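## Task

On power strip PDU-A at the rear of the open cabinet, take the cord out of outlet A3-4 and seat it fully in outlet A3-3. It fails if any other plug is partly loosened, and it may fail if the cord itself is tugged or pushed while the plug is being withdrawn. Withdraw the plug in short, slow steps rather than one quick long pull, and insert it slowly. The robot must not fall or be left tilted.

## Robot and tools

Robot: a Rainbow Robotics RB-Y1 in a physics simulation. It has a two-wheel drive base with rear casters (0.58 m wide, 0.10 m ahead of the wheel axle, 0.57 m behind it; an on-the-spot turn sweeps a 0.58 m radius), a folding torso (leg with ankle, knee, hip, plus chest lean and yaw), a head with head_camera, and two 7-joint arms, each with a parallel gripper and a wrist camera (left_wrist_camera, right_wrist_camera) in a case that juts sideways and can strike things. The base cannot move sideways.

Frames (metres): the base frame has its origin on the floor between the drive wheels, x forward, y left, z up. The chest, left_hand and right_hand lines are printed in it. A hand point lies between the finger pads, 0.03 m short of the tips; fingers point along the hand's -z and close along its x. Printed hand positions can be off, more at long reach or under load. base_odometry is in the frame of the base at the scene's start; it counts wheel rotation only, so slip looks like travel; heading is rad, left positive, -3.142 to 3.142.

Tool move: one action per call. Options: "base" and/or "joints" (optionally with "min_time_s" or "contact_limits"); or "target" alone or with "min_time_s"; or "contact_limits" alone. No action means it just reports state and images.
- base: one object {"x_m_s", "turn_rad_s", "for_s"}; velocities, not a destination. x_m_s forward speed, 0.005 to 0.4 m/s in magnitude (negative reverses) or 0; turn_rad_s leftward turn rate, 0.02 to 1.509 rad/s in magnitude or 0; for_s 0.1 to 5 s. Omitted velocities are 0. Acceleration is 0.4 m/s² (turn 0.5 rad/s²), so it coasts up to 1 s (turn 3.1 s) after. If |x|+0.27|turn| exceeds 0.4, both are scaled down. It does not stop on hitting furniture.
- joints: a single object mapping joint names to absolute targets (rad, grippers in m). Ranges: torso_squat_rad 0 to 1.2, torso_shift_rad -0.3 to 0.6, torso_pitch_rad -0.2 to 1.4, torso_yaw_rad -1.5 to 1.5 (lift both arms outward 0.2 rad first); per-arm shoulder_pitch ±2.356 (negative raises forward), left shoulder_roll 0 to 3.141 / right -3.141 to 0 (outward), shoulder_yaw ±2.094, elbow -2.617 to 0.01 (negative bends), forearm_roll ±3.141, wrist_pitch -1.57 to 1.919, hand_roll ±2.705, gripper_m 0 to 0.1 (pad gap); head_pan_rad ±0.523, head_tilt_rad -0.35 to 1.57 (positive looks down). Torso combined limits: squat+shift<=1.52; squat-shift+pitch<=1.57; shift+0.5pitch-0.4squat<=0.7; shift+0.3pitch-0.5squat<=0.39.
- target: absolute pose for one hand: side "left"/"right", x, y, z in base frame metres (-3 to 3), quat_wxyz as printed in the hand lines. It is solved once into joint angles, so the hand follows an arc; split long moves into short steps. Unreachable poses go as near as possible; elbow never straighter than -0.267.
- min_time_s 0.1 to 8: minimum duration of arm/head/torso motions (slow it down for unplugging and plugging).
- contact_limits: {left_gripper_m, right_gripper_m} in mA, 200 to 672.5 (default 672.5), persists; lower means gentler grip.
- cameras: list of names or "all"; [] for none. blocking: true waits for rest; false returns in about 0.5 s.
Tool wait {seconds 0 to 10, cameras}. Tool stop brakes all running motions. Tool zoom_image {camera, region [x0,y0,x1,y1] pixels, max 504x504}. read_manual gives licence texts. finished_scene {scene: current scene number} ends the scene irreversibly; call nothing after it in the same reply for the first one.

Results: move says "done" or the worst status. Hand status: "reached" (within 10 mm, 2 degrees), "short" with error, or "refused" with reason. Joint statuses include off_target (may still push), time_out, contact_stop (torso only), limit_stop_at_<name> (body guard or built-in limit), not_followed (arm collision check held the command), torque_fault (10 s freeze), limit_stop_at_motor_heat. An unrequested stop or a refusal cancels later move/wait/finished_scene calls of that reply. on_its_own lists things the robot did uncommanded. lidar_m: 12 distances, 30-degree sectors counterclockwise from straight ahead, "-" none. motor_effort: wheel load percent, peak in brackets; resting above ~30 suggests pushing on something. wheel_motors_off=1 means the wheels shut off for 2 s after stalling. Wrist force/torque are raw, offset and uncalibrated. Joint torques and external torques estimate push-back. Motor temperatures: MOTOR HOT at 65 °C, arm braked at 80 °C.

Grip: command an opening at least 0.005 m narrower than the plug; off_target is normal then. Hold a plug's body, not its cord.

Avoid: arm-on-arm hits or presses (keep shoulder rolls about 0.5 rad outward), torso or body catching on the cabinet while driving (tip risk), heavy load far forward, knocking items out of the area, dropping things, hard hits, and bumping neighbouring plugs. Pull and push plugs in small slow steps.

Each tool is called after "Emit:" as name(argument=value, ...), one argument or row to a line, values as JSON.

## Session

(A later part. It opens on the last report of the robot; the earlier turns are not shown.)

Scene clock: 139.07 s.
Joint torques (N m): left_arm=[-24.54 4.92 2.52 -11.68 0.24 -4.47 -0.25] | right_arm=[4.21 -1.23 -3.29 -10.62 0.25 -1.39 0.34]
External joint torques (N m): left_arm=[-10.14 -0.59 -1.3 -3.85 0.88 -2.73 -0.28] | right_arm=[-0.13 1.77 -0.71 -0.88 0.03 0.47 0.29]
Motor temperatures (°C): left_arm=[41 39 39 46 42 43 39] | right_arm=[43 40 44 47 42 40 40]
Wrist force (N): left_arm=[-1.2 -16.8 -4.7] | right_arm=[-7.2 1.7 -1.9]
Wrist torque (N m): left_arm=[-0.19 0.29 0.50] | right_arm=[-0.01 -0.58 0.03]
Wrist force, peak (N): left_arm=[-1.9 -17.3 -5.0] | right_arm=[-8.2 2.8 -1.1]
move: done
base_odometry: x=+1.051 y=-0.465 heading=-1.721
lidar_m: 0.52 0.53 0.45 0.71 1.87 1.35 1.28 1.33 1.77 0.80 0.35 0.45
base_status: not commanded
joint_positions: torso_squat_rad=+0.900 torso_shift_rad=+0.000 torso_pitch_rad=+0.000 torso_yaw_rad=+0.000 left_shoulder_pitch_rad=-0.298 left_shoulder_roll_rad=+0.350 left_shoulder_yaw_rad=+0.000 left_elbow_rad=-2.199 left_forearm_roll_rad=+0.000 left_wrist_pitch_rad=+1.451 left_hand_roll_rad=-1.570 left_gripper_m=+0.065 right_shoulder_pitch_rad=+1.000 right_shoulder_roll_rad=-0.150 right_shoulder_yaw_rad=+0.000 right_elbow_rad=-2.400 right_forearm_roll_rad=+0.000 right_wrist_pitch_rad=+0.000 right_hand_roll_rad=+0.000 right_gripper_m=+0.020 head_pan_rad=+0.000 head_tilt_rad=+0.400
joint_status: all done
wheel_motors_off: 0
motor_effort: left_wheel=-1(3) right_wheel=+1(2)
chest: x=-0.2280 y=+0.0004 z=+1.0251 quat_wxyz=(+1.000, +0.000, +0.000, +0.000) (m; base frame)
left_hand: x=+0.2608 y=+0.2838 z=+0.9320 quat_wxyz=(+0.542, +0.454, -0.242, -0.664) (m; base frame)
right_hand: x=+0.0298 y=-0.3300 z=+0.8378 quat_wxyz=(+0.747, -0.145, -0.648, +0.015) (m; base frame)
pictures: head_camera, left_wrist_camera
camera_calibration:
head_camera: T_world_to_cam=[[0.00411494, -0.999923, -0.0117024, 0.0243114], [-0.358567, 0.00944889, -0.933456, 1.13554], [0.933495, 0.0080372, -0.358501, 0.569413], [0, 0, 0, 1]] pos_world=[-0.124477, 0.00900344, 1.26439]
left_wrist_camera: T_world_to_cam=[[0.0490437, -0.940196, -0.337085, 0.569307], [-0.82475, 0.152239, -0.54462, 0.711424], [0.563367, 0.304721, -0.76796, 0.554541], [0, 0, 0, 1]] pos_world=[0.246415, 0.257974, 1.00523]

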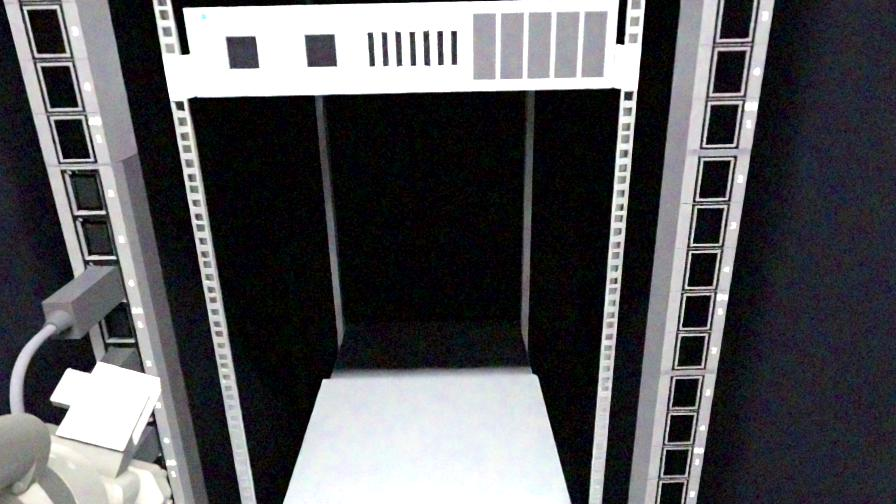

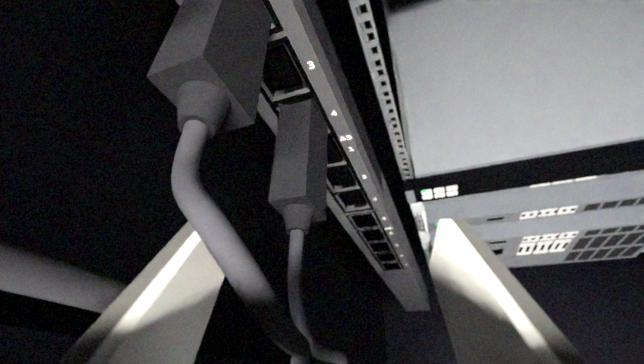

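Emit:
zoom_image(
  camera="head_camera",
  region=[0, 220, 240, 504],
)

Emit:
move(
  joints={"left_shoulder_pitch_rad":-0.15,"left_wrist_pitch_rad":1.31},
  min_time_s=3,
  cameras=["left_wrist_camera","head_camera"],
)

Scaled by 1.775 from the camera's 896x504 image, which has a finer 1280x720 frame.

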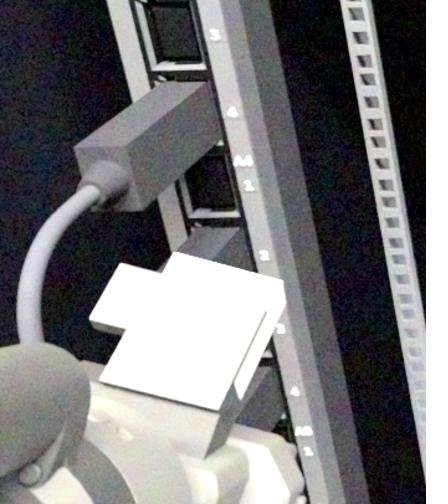

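Scene clock: 148.97 s.
Joint torques (N m): left_arm=[-11.32 4.26 2.85 -9.68 -0.26 -1.9 -0.26] | right_arm=[4 -1.01 -3.3 -10.59 0.31 -1.4 0.3]
External joint torques (N m): left_arm=[1.42 -1.18 -1.05 -1.05 0.35 -0.16 -0.29] | right_arm=[-0.34 1.99 -0.73 -0.84 0.09 0.47 0.25]
Motor temperatures (°C): left_arm=[41 39 39 47 42 43 39] | right_arm=[43 40 44 47 42 40 40]
Wrist force (N): left_arm=[2.3 -4.3 -3.0] | right_arm=[-6.7 2.4 -1.3]
Wrist torque (N m): left_arm=[0.03 0.24 0.04] | right_arm=[-0.10 -0.46 0.01]
Wrist force, peak (N): left_arm=[-1.8 -17.5 -4.8] | right_arm=[-8.2 2.6 -1.2]
move: done
base_odometry: x=+1.051 y=-0.465 heading=-1.721
lidar_m: 0.52 0.53 0.45 0.70 1.86 1.34 1.27 1.33 1.78 0.81 0.36 0.46
base_status: not commanded
joint_positions: torso_squat_rad=+0.900 torso_shift_rad=+0.000 torso_pitch_rad=+0.000 torso_yaw_rad=+0.000 left_shoulder_pitch_rad=-0.151 left_shoulder_roll_rad=+0.350 left_shoulder_yaw_rad=+0.000 left_elbow_rad=-2.200 left_forearm_roll_rad=+0.000 left_wrist_pitch_rad=+1.310 left_hand_roll_rad=-1.570 left_gripper_m=+0.065 right_shoulder_pitch_rad=+1.000 right_shoulder_roll_rad=-0.150 right_shoulder_yaw_rad=+0.000 right_elbow_rad=-2.400 right_forearm_roll_rad=+0.000 right_wrist_pitch_rad=+0.000 right_hand_roll_rad=+0.000 right_gripper_m=+0.020 head_pan_rad=+0.000 head_tilt_rad=+0.400
joint_status: all done
wheel_motors_off: 0
motor_effort: left_wheel=-2(2) right_wheel=+2(2)
chest: x=-0.2280 y=+0.0004 z=+1.0251 quat_wxyz=(+1.000, +0.000, +0.000, +0.000) (m; base frame)
left_hand: x=+0.2468 y=+0.2984 z=+0.8919 quat_wxyz=(+0.544, +0.453, -0.240, -0.665) (m; base frame)
right_hand: x=+0.0298 y=-0.3300 z=+0.8378 quat_wxyz=(+0.747, -0.145, -0.648, +0.015) (m; base frame)
pictures: head_camera, left_wrist_camera
camera_calibration:
head_camera: T_world_to_cam=[[0.00411494, -0.999923, -0.0117024, 0.0243114], [-0.358567, 0.00944889, -0.933456, 1.13554], [0.933495, 0.0080372, -0.358501, 0.569413], [0, 0, 0, 1]] pos_world=[-0.124477, 0.00900344, 1.26439]
left_wrist_camera: T_world_to_cam=[[0.0488755, -0.94005, -0.337515, 0.570506], [-0.827971, 0.150867, -0.540095, 0.672909], [0.558637, 0.30585, -0.770961, 0.530691], [0, 0, 0, 1]] pos_world=[0.232802, 0.272472, 0.965131]

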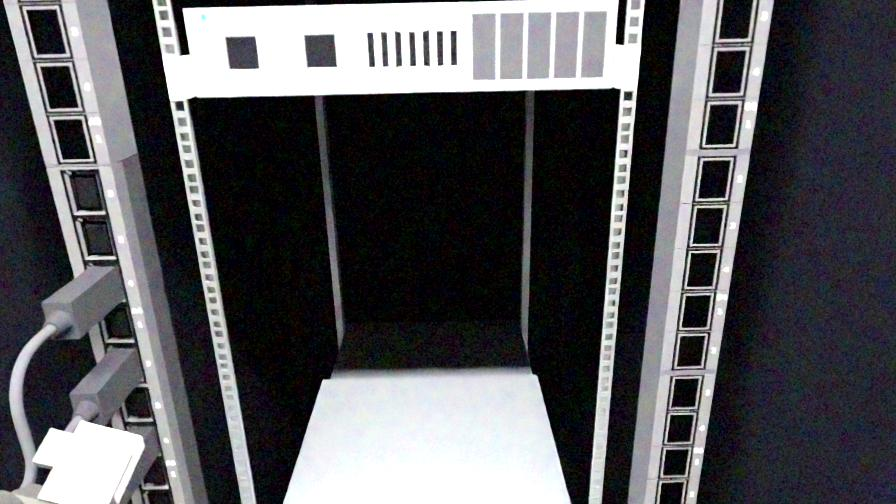

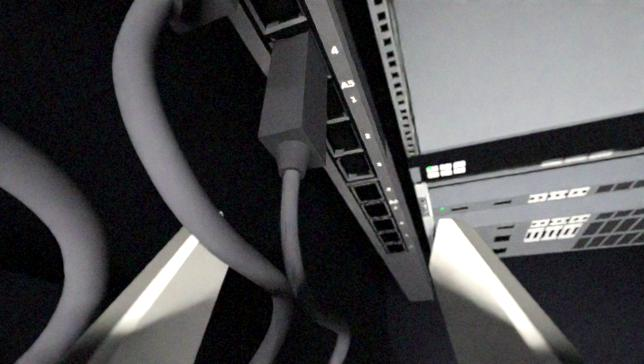

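Emit:
move(
  joints={"left_shoulder_pitch_rad":0.5,"left_shoulder_roll_rad":0.3,"left_wrist_pitch_rad":0.684},
  min_time_s=4,
  cameras=["left_wrist_camera","head_camera"],
)

Emit:
zoom_image(
  camera="head_camera",
  region=[0, 220, 240, 504],
)

Emit:
move(
  joints={"torso_squat_rad":0.35},
  min_time_s=5,
  cameras=[],
)

Emit:
move(
  joints={"left_shoulder_pitch_rad":0.0,"left_shoulder_roll_rad":0.3,"left_wrist_pitch_rad":1.15},
  min_time_s=4,
  cameras=["left_wrist_camera"],
)

Scene clock: 165.23 s.
Joint torques (N m): left_arm=[-1.38 2.6 3.47 -9.74 -0.05 -1.84 0.18] | right_arm=[3.77 -1.62 -2.87 -10.12 0.41 -1.64 0.36]
External joint torques (N m): left_arm=[1.76 -1.81 -0.1 0.69 0.21 -0.09 0.15] | right_arm=[-0.57 1.38 -0.29 -0.37 0.18 0.22 0.32]
Motor temperatures (°C): left_arm=[41 39 39 46 42 43 39] | right_arm=[43 40 44 47 42 40 40]
Wrist force (N): left_arm=[2.5 -4.5 -2.9] | right_arm=[-7.9 3.0 -1.3]
Wrist torque (N m): left_arm=[0.05 0.24 0.05] | right_arm=[-0.21 -0.65 -0.01]
Wrist force, peak (N): left_arm=[2.2 52.3 0.1] | right_arm=[-7.6 4.2 -2.5]
move: done
base_odometry: x=+1.051 y=-0.465 heading=-1.721
lidar_m: 0.53 0.53 0.45 0.70 1.86 1.34 1.28 1.32 1.78 0.82 0.35 0.46
base_status: not commanded
joint_positions: torso_squat_rad=+0.900 torso_shift_rad=+0.000 torso_pitch_rad=+0.000 torso_yaw_rad=+0.000 left_shoulder_pitch_rad=+0.499 left_shoulder_roll_rad=+0.300 left_shoulder_yaw_rad=+0.000 left_elbow_rad=-2.200 left_forearm_roll_rad=+0.000 left_wrist_pitch_rad=+0.684 left_hand_roll_rad=-1.570 left_gripper_m=+0.065 right_shoulder_pitch_rad=+1.000 right_shoulder_roll_rad=-0.150 right_shoulder_yaw_rad=+0.000 right_elbow_rad=-2.400 right_forearm_roll_rad=+0.000 right_wrist_pitch_rad=+0.000 right_hand_roll_rad=+0.000 right_gripper_m=+0.020 head_pan_rad=+0.000 head_tilt_rad=+0.400
joint_status: all done
wheel_motors_off: 0
motor_effort: left_wheel=-3(14) right_wheel=+2(7)
chest: x=-0.2281 y=+0.0003 z=+1.0251 quat_wxyz=(+1.000, +0.000, +0.000, +0.000) (m; base frame)
left_hand: x=+0.1211 y=+0.3413 z=+0.7491 quat_wxyz=(+0.565, +0.439, -0.244, -0.655) (m; base frame)
right_hand: x=+0.0297 y=-0.3302 z=+0.8379 quat_wxyz=(+0.747, -0.145, -0.648, +0.015) (m; base frame)
pictures: head_camera, left_wrist_camera
camera_calibration:
head_camera: T_world_to_cam=[[0.00395107, -0.999922, -0.0118532, 0.0242837], [-0.358361, 0.00965015, -0.933533, 1.13568], [0.933575, 0.00793616, -0.358295, 0.569388], [0, 0, 0, 1]] pos_world=[-0.124678, 0.00880356, 1.26449]
left_wrist_camera: T_world_to_cam=[[0.0716347, -0.952219, -0.296896, 0.539805], [-0.839409, 0.103227, -0.533606, 0.498047], [0.538758, 0.287442, -0.791907, 0.502176], [0, 0, 0, 1]] pos_world=[0.108845, 0.318254, 0.823704]

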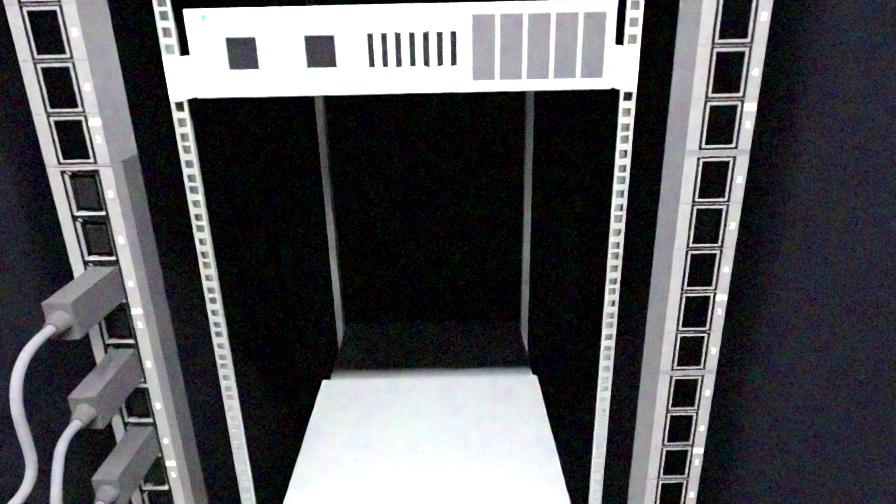

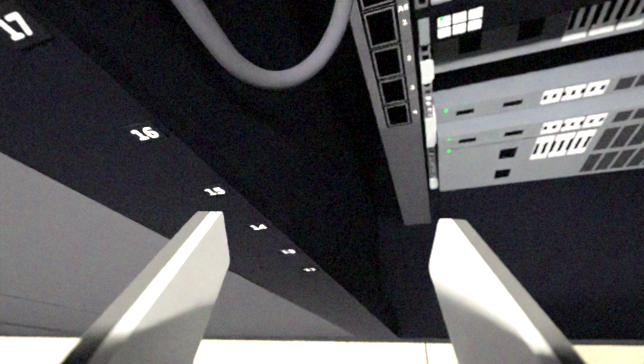

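Scaled by 1.775 from the camera's 896x504 image, which has a finer 1280x720 frame.

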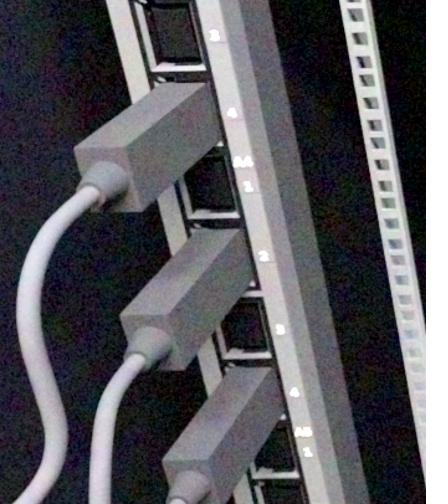

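Scene clock: 170.53 s.
Joint torques (N m): left_arm=[-1.4 2.88 3.19 -9.84 -0.06 -1.92 0.23] | right_arm=[4 -1.59 -2.94 -9.98 0.31 -1.63 0.32]
External joint torques (N m): left_arm=[1.74 -1.54 -0.38 0.59 0.21 -0.17 0.2] | right_arm=[-0.34 1.41 -0.37 -0.23 0.09 0.23 0.27]
Motor temperatures (°C): left_arm=[41 39 39 46 42 43 39] | right_arm=[42 40 44 47 42 40 40]
Wrist force (N): left_arm=[2.1 -4.7 -3.2] | right_arm=[-6.9 3.5 -1.3]
Wrist torque (N m): left_arm=[0.06 0.22 0.04] | right_arm=[-0.27 -0.51 0.04]
Wrist force, peak (N): left_arm=[2.7 -5.2 -3.4] | right_arm=[-8.1 2.8 -2.1]
move: done
base_odometry: x=+1.051 y=-0.465 heading=-1.721
lidar_m: 0.52 0.53 0.45 0.70 1.87 1.35 1.28 1.33 1.77 0.82 0.36 0.46
base_status: not commanded
joint_positions: torso_squat_rad=+0.350 torso_shift_rad=+0.000 torso_pitch_rad=+0.000 torso_yaw_rad=+0.000 left_shoulder_pitch_rad=+0.499 left_shoulder_roll_rad=+0.300 left_shoulder_yaw_rad=+0.000 left_elbow_rad=-2.200 left_forearm_roll_rad=+0.000 left_wrist_pitch_rad=+0.684 left_hand_roll_rad=-1.570 left_gripper_m=+0.065 right_shoulder_pitch_rad=+1.000 right_shoulder_roll_rad=-0.150 right_shoulder_yaw_rad=+0.000 right_elbow_rad=-2.400 right_forearm_roll_rad=+0.000 right_wrist_pitch_rad=+0.000 right_hand_roll_rad=+0.000 right_gripper_m=+0.020 head_pan_rad=+0.000 head_tilt_rad=+0.400
joint_status: all done
wheel_motors_off: 0
motor_effort: left_wheel=-2(3) right_wheel=+2(2)
chest: x=-0.2279 y=+0.0004 z=+1.2475 quat_wxyz=(+1.000, +0.000, +0.000, +0.000) (m; base frame)
left_hand: x=+0.1212 y=+0.3413 z=+0.9714 quat_wxyz=(+0.565, +0.439, -0.244, -0.655) (m; base frame)
right_hand: x=+0.0298 y=-0.3301 z=+1.0602 quat_wxyz=(+0.747, -0.145, -0.648, +0.015) (m; base frame)
pictures: none
No camera images: "cameras" was empty.

Scene clock: 174.83 s.
Joint torques (N m): left_arm=[-13.62 2.94 3.17 -9.25 -0.31 -1.5 0.16] | right_arm=[4.02 -1.76 -2.91 -10.07 0.33 -1.59 0.33]
External joint torques (N m): left_arm=[-2.83 -1.67 -0.25 0.23 0.16 0.27 0.14] | right_arm=[-0.32 1.24 -0.34 -0.33 0.11 0.27 0.28]
Motor temperatures (°C): left_arm=[41 39 39 46 42 43 39] | right_arm=[42 40 44 47 42 40 40]
Wrist force (N): left_arm=[2.3 -4.9 -3.4] | right_arm=[-7.1 2.6 -1.8]
Wrist torque (N m): left_arm=[0.08 0.23 0.04] | right_arm=[-0.19 -0.55 0.04]
Wrist force, peak (N): left_arm=[2.4 -5.2 -3.6] | right_arm=[-8.0 3.1 -1.2]
move: done
base_odometry: x=+1.051 y=-0.465 heading=-1.721
lidar_m: 0.52 0.52 0.45 0.71 1.86 1.35 1.28 1.33 1.78 0.81 0.36 0.46
base_status: not commanded
joint_positions: torso_squat_rad=+0.350 torso_shift_rad=+0.000 torso_pitch_rad=+0.000 torso_yaw_rad=+0.000 left_shoulder_pitch_rad=+0.000 left_shoulder_roll_rad=+0.300 left_shoulder_yaw_rad=+0.000 left_elbow_rad=-2.200 left_forearm_roll_rad=+0.000 left_wrist_pitch_rad=+1.150 left_hand_roll_rad=-1.570 left_gripper_m=+0.065 right_shoulder_pitch_rad=+1.000 right_shoulder_roll_rad=-0.150 right_shoulder_yaw_rad=+0.000 right_elbow_rad=-2.400 right_forearm_roll_rad=+0.000 right_wrist_pitch_rad=+0.000 right_hand_roll_rad=+0.000 right_gripper_m=+0.020 head_pan_rad=+0.000 head_tilt_rad=+0.400
joint_status: all done
wheel_motors_off: 0
motor_effort: left_wheel=-2(3) right_wheel=+2(2)
chest: x=-0.2279 y=+0.0004 z=+1.2475 quat_wxyz=(+1.000, +0.000, +0.000, +0.000) (m; base frame)
left_hand: x=+0.2282 y=+0.2988 z=+1.0740 quat_wxyz=(+0.552, +0.442, -0.259, -0.658) (m; base frame)
right_hand: x=+0.0298 y=-0.3301 z=+1.0602 quat_wxyz=(+0.747, -0.145, -0.648, +0.015) (m; base frame)
pictures: left_wrist_camera
camera_calibration:
left_wrist_camera: T_world_to_cam=[[0.0481197, -0.955787, -0.290094, 0.587207], [-0.822771, 0.126742, -0.554061, 0.776899], [0.566332, 0.265343, -0.780296, 0.701763], [0, 0, 0, 1]] pos_world=[0.213523, 0.276572, 1.14838]

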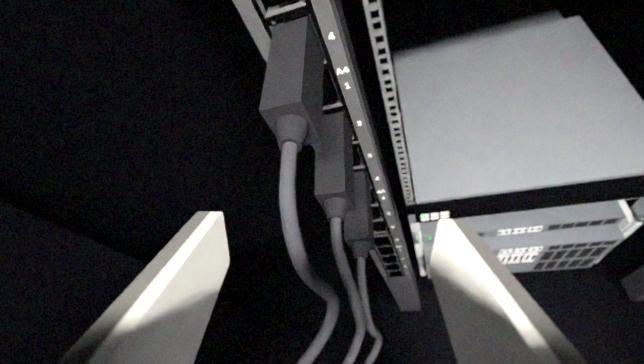

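Emit:
move(
  target={"side":"left","x":0.24,"y":0.325,"z":1.12,"quat_wxyz":[0.6124,0.3536,-0.3536,-0.6124]},
  min_time_s=5,
)

Scene clock: 200.13 s.
Joint torques (N m): left_arm=[-15.07 8.32 5.64 -7.51 0.23 -1.59 0.2] | right_arm=[3.85 -1.74 -3.15 -9.99 0.28 -1.61 0.32]
External joint torques (N m): left_arm=[-2.92 0.56 1.65 0.86 0.29 0.26 0.19] | right_arm=[-0.49 1.26 -0.58 -0.24 0.06 0.26 0.27]
Motor temperatures (°C): left_arm=[41 39 39 46 42 43 39] | right_arm=[42 40 44 47 42 40 40]
Wrist force (N): left_arm=[0.3 -4.8 -3.3] | right_arm=[-7.2 2.4 -0.8]
Wrist torque (N m): left_arm=[0.08 0.12 0.06] | right_arm=[-0.12 -0.53 0.05]
Wrist force, peak (N): left_arm=[1.8 -5.3 -3.3] | right_arm=[-7.5 3.8 -1.6]
move: done
base_odometry: x=+1.051 y=-0.465 heading=-1.721
lidar_m: 0.52 0.53 0.45 0.70 1.88 1.34 1.28 1.32 1.78 0.82 0.36 0.46
base_status: not commanded
joint_positions: torso_squat_rad=+0.350 torso_shift_rad=+0.000 torso_pitch_rad=+0.000 torso_yaw_rad=+0.000 left_shoulder_pitch_rad=-0.119 left_shoulder_roll_rad=+0.385 left_shoulder_yaw_rad=+0.238 left_elbow_rad=-2.178 left_forearm_roll_rad=+0.402 left_wrist_pitch_rad=+1.283 left_hand_roll_rad=-1.503 left_gripper_m=+0.065 right_shoulder_pitch_rad=+1.000 right_shoulder_roll_rad=-0.150 right_shoulder_yaw_rad=+0.000 right_elbow_rad=-2.400 right_forearm_roll_rad=+0.000 right_wrist_pitch_rad=+0.000 right_hand_roll_rad=+0.000 right_gripper_m=+0.020 head_pan_rad=+0.000 head_tilt_rad=+0.400
joint_status: all done
wheel_motors_off: 0
motor_effort: left_wheel=-3(3) right_wheel=+2(2)
chest: x=-0.2279 y=+0.0004 z=+1.2475 quat_wxyz=(+1.000, +0.000, +0.000, +0.000) (m; base frame)
left_hand: x=+0.2399 y=+0.3248 z=+1.1200 quat_wxyz=(+0.612, +0.354, -0.354, -0.612) (m; base frame)
left_hand_status: reached (checked arc, planned for 5.0 s): 0 mm and 0.0 deg off.
right_hand: x=+0.0298 y=-0.3301 z=+1.0602 quat_wxyz=(+0.747, -0.145, -0.648, +0.015) (m; base frame)
pictures: head_camera, left_wrist_camera, right_wrist_camera
camera_calibration:
head_camera: T_world_to_cam=[[0.00394754, -0.999922, -0.0118531, 0.0270174], [-0.358656, 0.00964889, -0.93342, 1.34307], [0.933462, 0.00793591, -0.35859, 0.649273], [0, 0, 0, 1]] pos_world=[-0.124477, 0.00890356, 1.48679]
left_wrist_camera: T_world_to_cam=[[0.0477163, -0.998853, 0.00410309, 0.30947], [-0.824231, -0.0416942, -0.564716, 0.8756], [0.564239, 0.0235643, -0.825275, 0.85356], [0, 0, 0, 1]] pos_world=[0.225318, 0.325508, 1.19762]
right_wrist_camera: T_world_to_cam=[[-0.153767, -0.206972, -0.966187, 0.962543], [-0.317207, 0.936401, -0.150109, 0.508022], [0.935807, 0.283399, -0.209641, 0.364775], [0, 0, 0, 1]] pos_world=[-0.032204, -0.37987, 1.08273]

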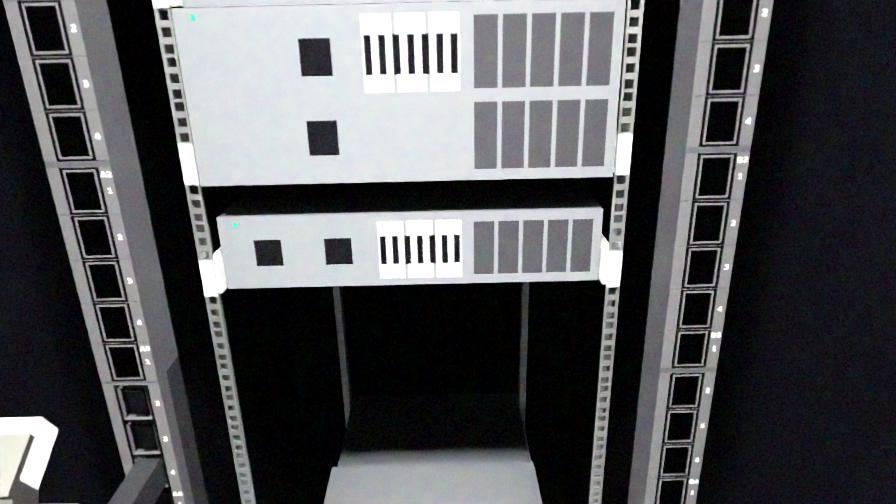

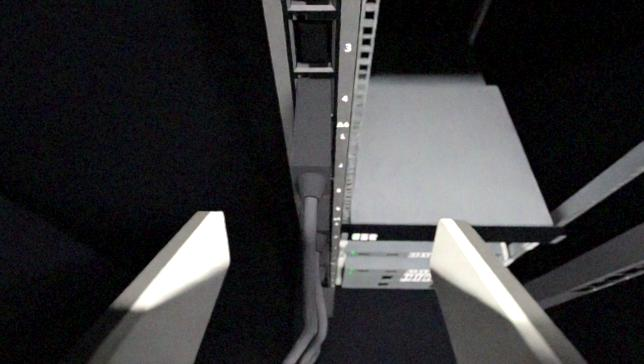

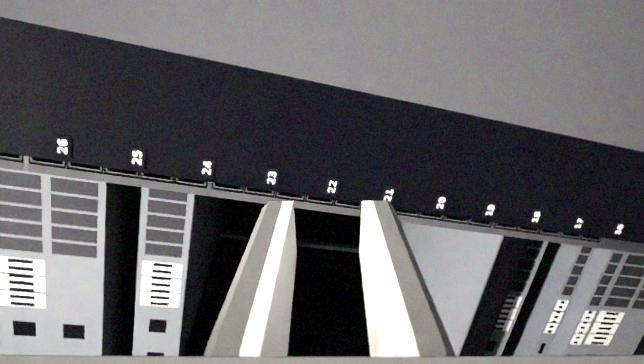

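Emit:
move(
  target={"side":"left","x":0.21,"y":0.325,"z":1.18,"quat_wxyz":[0.6124,0.3536,-0.3536,-0.6124]},
  min_time_s=4,
)

Emit:
move(
  joints={"torso_squat_rad":0.65},
  min_time_s=6,
  cameras=["left_wrist_camera"],
)

Scene clock: 215.53 s.
Joint torques (N m): left_arm=[-14.33 8.87 6.13 -7.55 0.04 -1.54 0.13] | right_arm=[4 -1.75 -3.06 -9.99 0.3 -1.54 0.28]
External joint torques (N m): left_arm=[-2.71 0.26 1.91 -1.18 0.28 0.29 0.11] | right_arm=[-0.34 1.25 -0.48 -0.24 0.08 0.32 0.24]
Motor temperatures (°C): left_arm=[41 39 39 46 42 43 39] | right_arm=[42 40 44 47 42 40 40]
Wrist force (N): left_arm=[0.3 -5.1 -3.1] | right_arm=[-7.3 2.7 -1.2]
Wrist torque (N m): left_arm=[0.11 0.11 0.04] | right_arm=[-0.19 -0.59 -0.02]
Wrist force, peak (N): left_arm=[0.4 -5.5 -3.2] | right_arm=[-7.7 3.5 -1.0]
move: done
base_odometry: x=+1.051 y=-0.465 heading=-1.721
lidar_m: 0.52 0.53 0.45 0.70 1.87 1.34 1.27 1.32 1.80 0.80 0.36 0.45
base_status: not commanded
joint_positions: torso_squat_rad=+0.350 torso_shift_rad=+0.000 torso_pitch_rad=+0.000 torso_yaw_rad=+0.000 left_shoulder_pitch_rad=-0.176 left_shoulder_roll_rad=+0.473 left_shoulder_yaw_rad=+0.315 left_elbow_rad=-2.355 left_forearm_roll_rad=+0.491 left_wrist_pitch_rad=+1.518 left_hand_roll_rad=-1.409 left_gripper_m=+0.065 right_shoulder_pitch_rad=+1.000 right_shoulder_roll_rad=-0.150 right_shoulder_yaw_rad=+0.000 right_elbow_rad=-2.400 right_forearm_roll_rad=+0.000 right_wrist_pitch_rad=+0.000 right_hand_roll_rad=+0.000 right_gripper_m=+0.020 head_pan_rad=+0.000 head_tilt_rad=+0.400
joint_status: all done
wheel_motors_off: 0
motor_effort: left_wheel=-3(3) right_wheel=+2(2)
chest: x=-0.2279 y=+0.0004 z=+1.2475 quat_wxyz=(+1.000, +0.000, +0.000, +0.000) (m; base frame)
left_hand: x=+0.2101 y=+0.3249 z=+1.1794 quat_wxyz=(+0.612, +0.355, -0.354, -0.612) (m; base frame)
left_hand_status: reached (checked arc, planned for 4.0 s): 1 mm and 0.2 deg off.
right_hand: x=+0.0298 y=-0.3301 z=+1.0602 quat_wxyz=(+0.747, -0.145, -0.648, +0.015) (m; base frame)
pictures: head_camera, left_wrist_camera, right_wrist_camera
camera_calibration:
head_camera: T_world_to_cam=[[0.00394754, -0.999922, -0.0118531, 0.0270174], [-0.358656, 0.00964889, -0.93342, 1.34307], [0.933462, 0.00793591, -0.35859, 0.649273], [0, 0, 0, 1]] pos_world=[-0.124477, 0.00890356, 1.48679]
left_wrist_camera: T_world_to_cam=[[0.0480172, -0.998844, 0.00229178, 0.312777], [-0.822644, -0.0408479, -0.567087, 0.886812], [0.566525, 0.0253446, -0.823655, 0.916443], [0, 0, 0, 1]] pos_world=[0.195324, 0.325413, 1.25702]
right_wrist_camera: T_world_to_cam=[[-0.153767, -0.206972, -0.966187, 0.962543], [-0.317207, 0.936401, -0.150109, 0.508022], [0.935807, 0.283399, -0.209641, 0.364775], [0, 0, 0, 1]] pos_world=[-0.032204, -0.37987, 1.08273]

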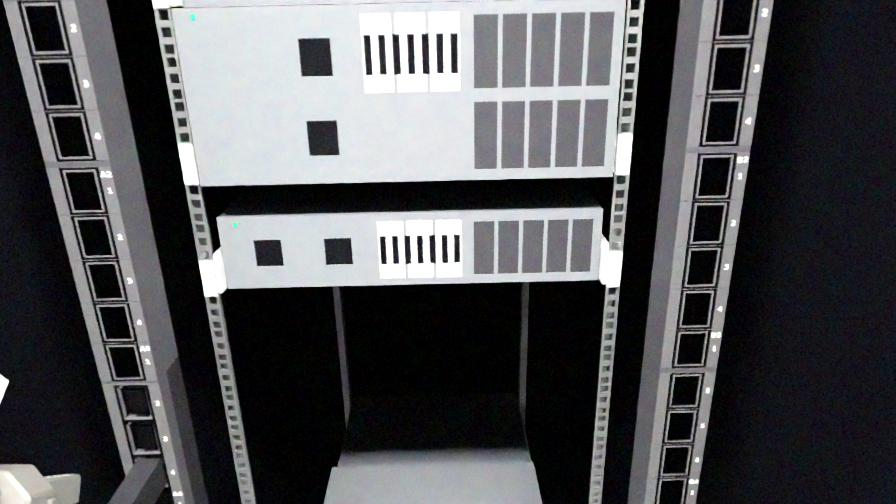

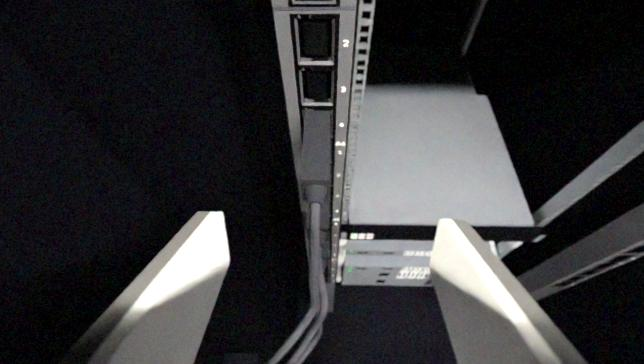

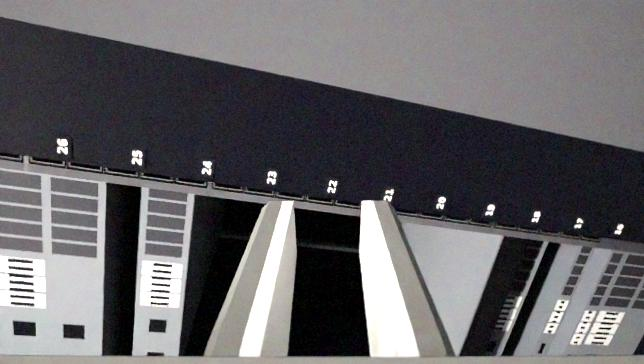

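Scene clock: 221.83 s.
Joint torques (N m): left_arm=[-14.43 9.21 5.77 -7.33 0.02 -1.53 0.16] | right_arm=[3.92 -1.6 -3.14 -9.94 0.29 -1.6 0.36]
External joint torques (N m): left_arm=[-2.81 0.59 1.55 -0.96 0.26 0.31 0.15] | right_arm=[-0.42 1.4 -0.57 -0.19 0.07 0.26 0.31]
Motor temperatures (°C): left_arm=[41 39 39 46 42 43 39] | right_arm=[42 40 44 47 42 40 40]
Wrist force (N): left_arm=[0.5 -5.2 -3.2] | right_arm=[-6.6 2.7 -1.2]
Wrist torque (N m): left_arm=[0.12 0.13 0.03] | right_arm=[-0.15 -0.49 -0.01]
Wrist force, peak (N): left_arm=[0.3 -5.4 -3.6] | right_arm=[-8.1 3.0 -1.7]
move: done
base_odometry: x=+1.051 y=-0.465 heading=-1.721
lidar_m: 0.52 0.52 0.45 0.70 1.86 1.34 1.28 1.33 1.79 0.82 0.36 0.46
base_status: not commanded
joint_positions: torso_squat_rad=+0.650 torso_shift_rad=+0.000 torso_pitch_rad=+0.000 torso_yaw_rad=+0.000 left_shoulder_pitch_rad=-0.176 left_shoulder_roll_rad=+0.473 left_shoulder_yaw_rad=+0.315 left_elbow_rad=-2.355 left_forearm_roll_rad=+0.491 left_wrist_pitch_rad=+1.518 left_hand_roll_rad=-1.409 left_gripper_m=+0.065 right_shoulder_pitch_rad=+1.000 right_shoulder_roll_rad=-0.150 right_shoulder_yaw_rad=+0.000 right_elbow_rad=-2.400 right_forearm_roll_rad=+0.000 right_wrist_pitch_rad=+0.000 right_hand_roll_rad=+0.000 right_gripper_m=+0.020 head_pan_rad=+0.000 head_tilt_rad=+0.400
joint_status: all done
wheel_motors_off: 0
motor_effort: left_wheel=-3(3) right_wheel=+2(2)
chest: x=-0.2281 y=+0.0004 z=+1.1472 quat_wxyz=(+1.000, +0.000, +0.000, +0.000) (m; base frame)
left_hand: x=+0.2100 y=+0.3248 z=+1.0793 quat_wxyz=(+0.612, +0.355, -0.354, -0.612) (m; base frame)
right_hand: x=+0.0297 y=-0.3301 z=+0.9600 quat_wxyz=(+0.747, -0.145, -0.648, +0.015) (m; base frame)
pictures: left_wrist_camera
camera_calibration:
left_wrist_camera: T_world_to_cam=[[0.0480161, -0.998844, 0.00230868, 0.312992], [-0.822471, -0.0408489, -0.567339, 0.830222], [0.566777, 0.0253426, -0.823481, 0.833802], [0, 0, 0, 1]] pos_world=[0.195225, 0.325413, 1.15692]

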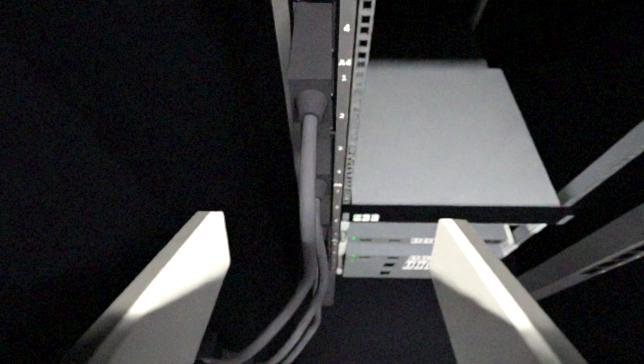

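Emit:
zoom_image(
  camera="left_wrist_camera",
  region=[230, 0, 410, 220],
)

Scaled by 2.291 from the camera's 644x364 image, which has a finer 1265x715 frame.

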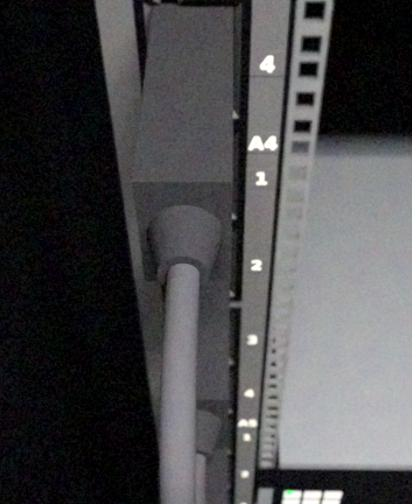

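Emit:
move(
  target={"side":"left","x":0.27,"y":0.336,"z":1.077,"quat_wxyz":[0.6124,0.3536,-0.3536,-0.6124]},
  min_time_s=5,
  cameras=["left_wrist_camera"],
)

Emit:
zoom_image(
  camera="left_wrist_camera",
  region=[230, 0, 410, 220],
)

Scene clock: 241.60 s.
Joint torques (N m): left_arm=[-18.05 11.3 3.65 -6.31 -0.8 -2.15 -0.44] | right_arm=[3.71 -1.64 -2.95 -10.12 0.29 -1.57 0.32]
External joint torques (N m): left_arm=[-3.22 1.64 -0.83 0.99 -0.67 -0.3 -0.45] | right_arm=[-0.62 1.36 -0.37 -0.38 0.07 0.29 0.27]
Motor temperatures (°C): left_arm=[41 39 39 46 42 43 39] | right_arm=[42 40 44 47 42 40 40]
Wrist force (N): left_arm=[3.6 -6.4 -2.8] | right_arm=[-6.9 3.2 -1.6]
Wrist torque (N m): left_arm=[0.18 0.27 0.14] | right_arm=[-0.25 -0.54 -0.06]
Wrist force, peak (N): left_arm=[13.4 -9.2 1.1] | right_arm=[-7.6 4.0 -1.4]
move: done
base_odometry: x=+1.051 y=-0.465 heading=-1.721
lidar_m: 0.52 0.52 0.45 0.71 1.86 1.34 1.28 1.33 1.78 0.82 0.35 0.45
base_status: not commanded
joint_positions: torso_squat_rad=+0.650 torso_shift_rad=+0.000 torso_pitch_rad=+0.000 torso_yaw_rad=+0.000 left_shoulder_pitch_rad=-0.329 left_shoulder_roll_rad=+0.489 left_shoulder_yaw_rad=+0.274 left_elbow_rad=-2.087 left_forearm_roll_rad=+0.463 left_wrist_pitch_rad=+1.417 left_hand_roll_rad=-1.462 left_gripper_m=+0.065 right_shoulder_pitch_rad=+1.000 right_shoulder_roll_rad=-0.150 right_shoulder_yaw_rad=+0.000 right_elbow_rad=-2.400 right_forearm_roll_rad=+0.000 right_wrist_pitch_rad=+0.000 right_hand_roll_rad=+0.000 right_gripper_m=+0.020 head_pan_rad=+0.000 head_tilt_rad=+0.400
joint_status: all done
wheel_motors_off: 0
motor_effort: left_wheel=-3(3) right_wheel=+2(2)
chest: x=-0.2281 y=+0.0003 z=+1.1472 quat_wxyz=(+1.000, +0.000, +0.000, +0.000) (m; base frame)
left_hand: x=+0.2699 y=+0.3359 z=+1.0770 quat_wxyz=(+0.612, +0.353, -0.354, -0.612) (m; base frame)
left_hand_status: reached (checked arc, planned for 5.0 s): 0 mm and 0.0 deg off.
right_hand: x=+0.0296 y=-0.3302 z=+0.9600 quat_wxyz=(+0.747, -0.145, -0.648, +0.015) (m; base frame)
pictures: left_wrist_camera
camera_calibration:
left_wrist_camera: T_world_to_cam=[[0.0477506, -0.998849, 0.0046014, 0.318715], [-0.824226, -0.042004, -0.564701, 0.876592], [0.564244, 0.0231722, -0.825283, 0.801024], [0, 0, 0, 1]] pos_world=[0.255318, 0.336607, 1.15462]

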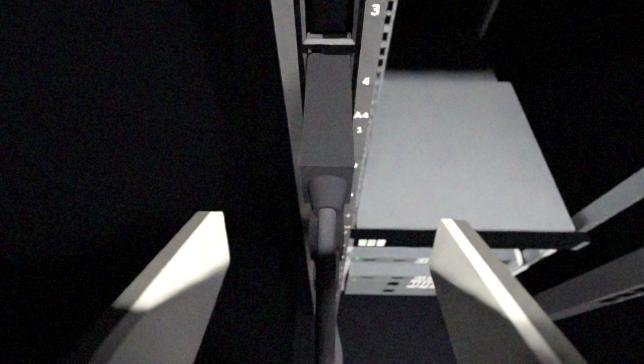

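Scaled by 2.291 from the camera's 644x364 image, which has a finer 1265x715 frame.

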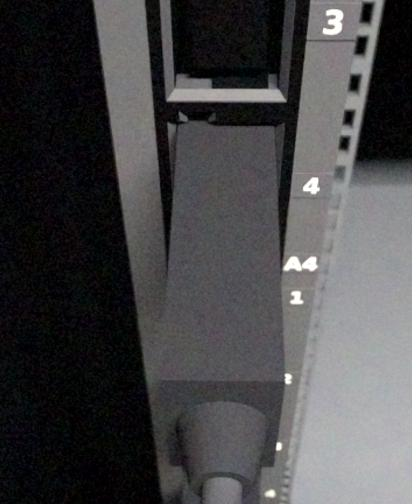

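Emit:
move(
  target={"side":"left","x":0.295,"y":0.336,"z":1.063,"quat_wxyz":[0.6124,0.3536,-0.3536,-0.6124]},
  min_time_s=4,
  cameras=["left_wrist_camera","head_camera"],
)

Emit:
zoom_image(
  camera="left_wrist_camera",
  region=[200, 60, 460, 280],
)

Scene clock: 252.83 s.
Joint torques (N m): left_arm=[-18.68 8.95 3.96 -6.78 -0.73 -2.18 -0.42] | right_arm=[3.9 -1.48 -2.9 -10.11 0.36 -1.57 0.29]
External joint torques (N m): left_arm=[-2.72 -0.76 -0.49 1.18 -0.66 -0.33 -0.44] | right_arm=[-0.44 1.52 -0.32 -0.36 0.14 0.29 0.24]
Motor temperatures (°C): left_arm=[41 39 39 45 42 43 39] | right_arm=[42 40 44 47 42 40 40]
Wrist force (N): left_arm=[3.5 -6.2 -2.2] | right_arm=[-7.5 3.1 -1.7]
Wrist torque (N m): left_arm=[0.16 0.29 0.16] | right_arm=[-0.23 -0.61 0.00]
Wrist force, peak (N): left_arm=[16.4 -4.5 3.6] | right_arm=[-8.1 3.3 -2.3]
move: done
base_odometry: x=+1.051 y=-0.465 heading=-1.721
lidar_m: 0.52 0.53 0.45 0.70 1.85 1.35 1.28 1.32 1.79 0.80 0.36 0.46
base_status: not commanded
joint_positions: torso_squat_rad=+0.650 torso_shift_rad=+0.000 torso_pitch_rad=+0.000 torso_yaw_rad=+0.000 left_shoulder_pitch_rad=-0.368 left_shoulder_roll_rad=+0.471 left_shoulder_yaw_rad=+0.244 left_elbow_rad=-1.968 left_forearm_roll_rad=+0.432 left_wrist_pitch_rad=+1.335 left_hand_roll_rad=-1.491 left_gripper_m=+0.065 right_shoulder_pitch_rad=+1.000 right_shoulder_roll_rad=-0.150 right_shoulder_yaw_rad=+0.000 right_elbow_rad=-2.400 right_forearm_roll_rad=+0.000 right_wrist_pitch_rad=+0.000 right_hand_roll_rad=+0.000 right_gripper_m=+0.020 head_pan_rad=+0.000 head_tilt_rad=+0.400
joint_status: all done
wheel_motors_off: 0
motor_effort: left_wheel=-3(3) right_wheel=+2(3)
chest: x=-0.2281 y=+0.0002 z=+1.1472 quat_wxyz=(+1.000, +0.000, +0.000, +0.000) (m; base frame)
left_hand: x=+0.2948 y=+0.3360 z=+1.0631 quat_wxyz=(+0.612, +0.354, -0.354, -0.612) (m; base frame)
left_hand_status: reached (checked arc, planned for 4.0 s): 0 mm and 0.0 deg off.
right_hand: x=+0.0296 y=-0.3302 z=+0.9600 quat_wxyz=(+0.747, -0.145, -0.648, +0.014) (m; base frame)
pictures: head_camera, left_wrist_camera
camera_calibration:
head_camera: T_world_to_cam=[[0.00388098, -0.99992, -0.012038, 0.0258788], [-0.358276, 0.00984859, -0.933564, 1.24968], [0.933608, 0.00793608, -0.358209, 0.613115], [0, 0, 0, 1]] pos_world=[-0.124778, 0.0087034, 1.38659]
left_wrist_camera: T_world_to_cam=[[0.0478576, -0.998846, 0.00407608, 0.318259], [-0.824193, -0.0417942, -0.564764, 0.889319], [0.564283, 0.0236688, -0.825242, 0.775359], [0, 0, 0, 1]] pos_world=[0.280218, 0.336708, 1.14082]

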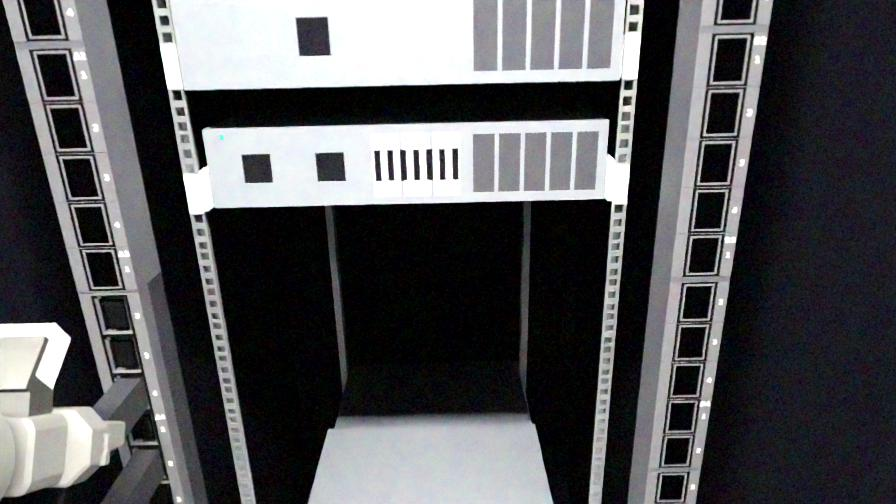

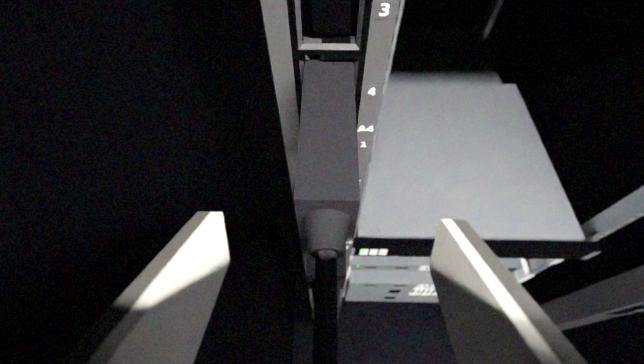

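Scaled by 1.938 from the camera's 644x364 image, which has a finer 1265x715 frame.

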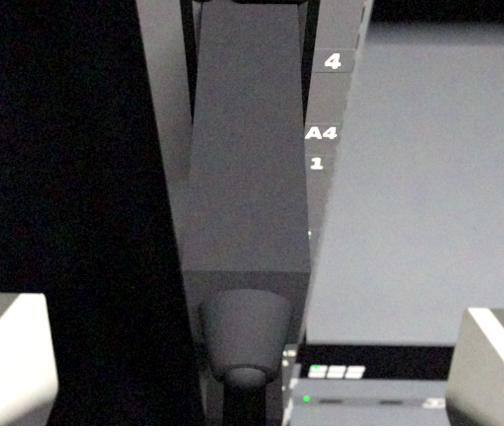

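Emit:
move(
  target={"side":"left","x":0.32,"y":0.3365,"z":1.048,"quat_wxyz":[0.6124,0.3536,-0.3536,-0.6124]},
  min_time_s=4,
  cameras=["left_wrist_camera"],
)

Emit:
move(
  target={"side":"left","x":0.338,"y":0.337,"z":1.0375,"quat_wxyz":[0.6124,0.3536,-0.3536,-0.6124]},
  min_time_s=4,
  cameras=["left_wrist_camera"],
)

Emit:
zoom_image(
  camera="left_wrist_camera",
  region=[200, 60, 460, 320],
)

Scene clock: 265.00 s.
Joint torques (N m): left_arm=[-20.08 7.68 2.44 -7.75 -0.24 -1.99 -0.36] | right_arm=[3.87 -1.66 -3.14 -10.04 0.25 -1.59 0.35]
External joint torques (N m): left_arm=[-2.96 -2.13 -1.9 0.83 -0.22 -0.13 -0.37] | right_arm=[-0.47 1.34 -0.56 -0.3 0.03 0.27 0.3]
Motor temperatures (°C): left_arm=[41 39 39 45 42 43 39] | right_arm=[42 40 44 47 42 40 40]
Wrist force (N): left_arm=[0.1 -5.2 -3.1] | right_arm=[-7.4 2.6 -1.8]
Wrist torque (N m): left_arm=[0.12 0.08 0.08] | right_arm=[-0.15 -0.62 0.01]
Wrist force, peak (N): left_arm=[3.7 -6.4 -2.2] | right_arm=[-8.1 3.8 -1.5]
move: done
base_odometry: x=+1.051 y=-0.465 heading=-1.721
lidar_m: 0.53 0.52 0.45 0.70 1.88 1.34 1.28 1.32 1.79 0.82 0.35 0.46
base_status: not commanded
joint_positions: torso_squat_rad=+0.650 torso_shift_rad=+0.000 torso_pitch_rad=+0.000 torso_yaw_rad=+0.000 left_shoulder_pitch_rad=-0.411 left_shoulder_roll_rad=+0.455 left_shoulder_yaw_rad=+0.221 left_elbow_rad=-1.837 left_forearm_roll_rad=+0.410 left_wrist_pitch_rad=+1.247 left_hand_roll_rad=-1.522 left_gripper_m=+0.065 right_shoulder_pitch_rad=+1.000 right_shoulder_roll_rad=-0.150 right_shoulder_yaw_rad=+0.000 right_elbow_rad=-2.400 right_forearm_roll_rad=+0.000 right_wrist_pitch_rad=+0.000 right_hand_roll_rad=+0.000 right_gripper_m=+0.020 head_pan_rad=+0.000 head_tilt_rad=+0.400
joint_status: all done
wheel_motors_off: 0
motor_effort: left_wheel=-2(3) right_wheel=+2(3)
chest: x=-0.2281 y=+0.0003 z=+1.1472 quat_wxyz=(+1.000, +0.000, +0.000, +0.000) (m; base frame)
left_hand: x=+0.3197 y=+0.3369 z=+1.0482 quat_wxyz=(+0.612, +0.354, -0.354, -0.612) (m; base frame)
left_hand_status: reached (checked arc, planned for 4.0 s): 1 mm and 0.0 deg off.
right_hand: x=+0.0296 y=-0.3302 z=+0.9600 quat_wxyz=(+0.747, -0.145, -0.648, +0.014) (m; base frame)
pictures: left_wrist_camera
camera_calibration:
left_wrist_camera: T_world_to_cam=[[0.0484075, -0.99882, 0.00396875, 0.317872], [-0.824039, -0.0421817, -0.56496, 0.901708], [0.564461, 0.0240779, -0.825109, 0.748568], [0, 0, 0, 1]] pos_world=[0.305118, 0.337508, 1.12582]

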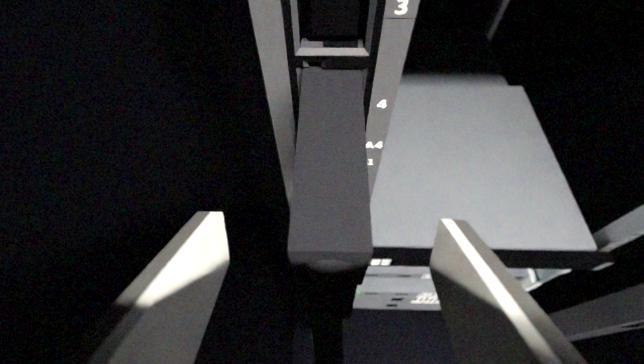

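Scene clock: 269.33 s.
Joint torques (N m): left_arm=[-20.9 8.11 2.33 -8.22 -0.09 -1.9 -0.35] | right_arm=[3.67 -1.81 -2.93 -10.06 0.31 -1.53 0.37]
External joint torques (N m): left_arm=[-2.91 -1.82 -1.89 0.76 -0.12 -0.05 -0.36] | right_arm=[-0.67 1.19 -0.35 -0.31 0.08 0.33 0.32]
Motor temperatures (°C): left_arm=[41 39 39 45 42 43 39] | right_arm=[42 40 44 47 42 40 40]
Wrist force (N): left_arm=[0.2 -4.9 -2.9] | right_arm=[-7.0 1.9 -1.5]
Wrist torque (N m): left_arm=[0.08 0.09 0.08] | right_arm=[-0.10 -0.54 -0.01]
Wrist force, peak (N): left_arm=[0.1 -5.3 -3.3] | right_arm=[-7.5 4.1 -2.0]
move: done
base_odometry: x=+1.051 y=-0.465 heading=-1.721
lidar_m: 0.52 0.53 0.45 0.70 1.86 1.35 1.28 1.32 1.78 0.81 0.35 0.47
base_status: not commanded
joint_positions: torso_squat_rad=+0.650 torso_shift_rad=+0.000 torso_pitch_rad=+0.000 torso_yaw_rad=+0.000 left_shoulder_pitch_rad=-0.448 left_shoulder_roll_rad=+0.444 left_shoulder_yaw_rad=+0.208 left_elbow_rad=-1.736 left_forearm_roll_rad=+0.398 left_wrist_pitch_rad=+1.182 left_hand_roll_rad=-1.545 left_gripper_m=+0.065 right_shoulder_pitch_rad=+1.000 right_shoulder_roll_rad=-0.150 right_shoulder_yaw_rad=+0.000 right_elbow_rad=-2.400 right_forearm_roll_rad=+0.000 right_wrist_pitch_rad=+0.000 right_hand_roll_rad=+0.000 right_gripper_m=+0.020 head_pan_rad=+0.000 head_tilt_rad=+0.400
joint_status: all done
wheel_motors_off: 0
motor_effort: left_wheel=-3(3) right_wheel=+2(3)
chest: x=-0.2281 y=+0.0003 z=+1.1472 quat_wxyz=(+1.000, +0.000, +0.000, +0.000) (m; base frame)
left_hand: x=+0.3378 y=+0.3374 z=+1.0377 quat_wxyz=(+0.612, +0.354, -0.354, -0.612) (m; base frame)
left_hand_status: reached (checked arc, planned for 4.0 s): 0 mm and 0.0 deg off.
right_hand: x=+0.0296 y=-0.3302 z=+0.9600 quat_wxyz=(+0.747, -0.145, -0.648, +0.014) (m; base frame)
pictures: left_wrist_camera
camera_calibration:
left_wrist_camera: T_world_to_cam=[[0.0483532, -0.998822, 0.00405257, 0.317461], [-0.824041, -0.0421843, -0.564957, 0.91071], [0.564462, 0.023978, -0.825111, 0.729711], [0, 0, 0, 1]] pos_world=[0.323218, 0.338008, 1.11532]

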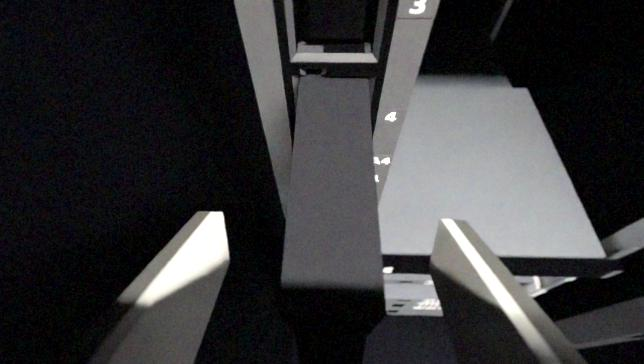

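Scaled by 1.938 from the camera's 644x364 image, which has a finer 1265x715 frame.

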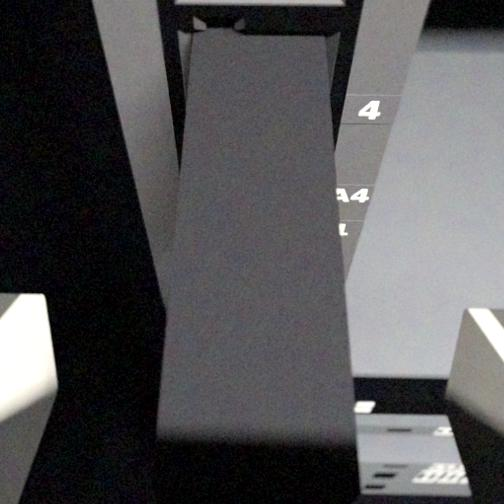

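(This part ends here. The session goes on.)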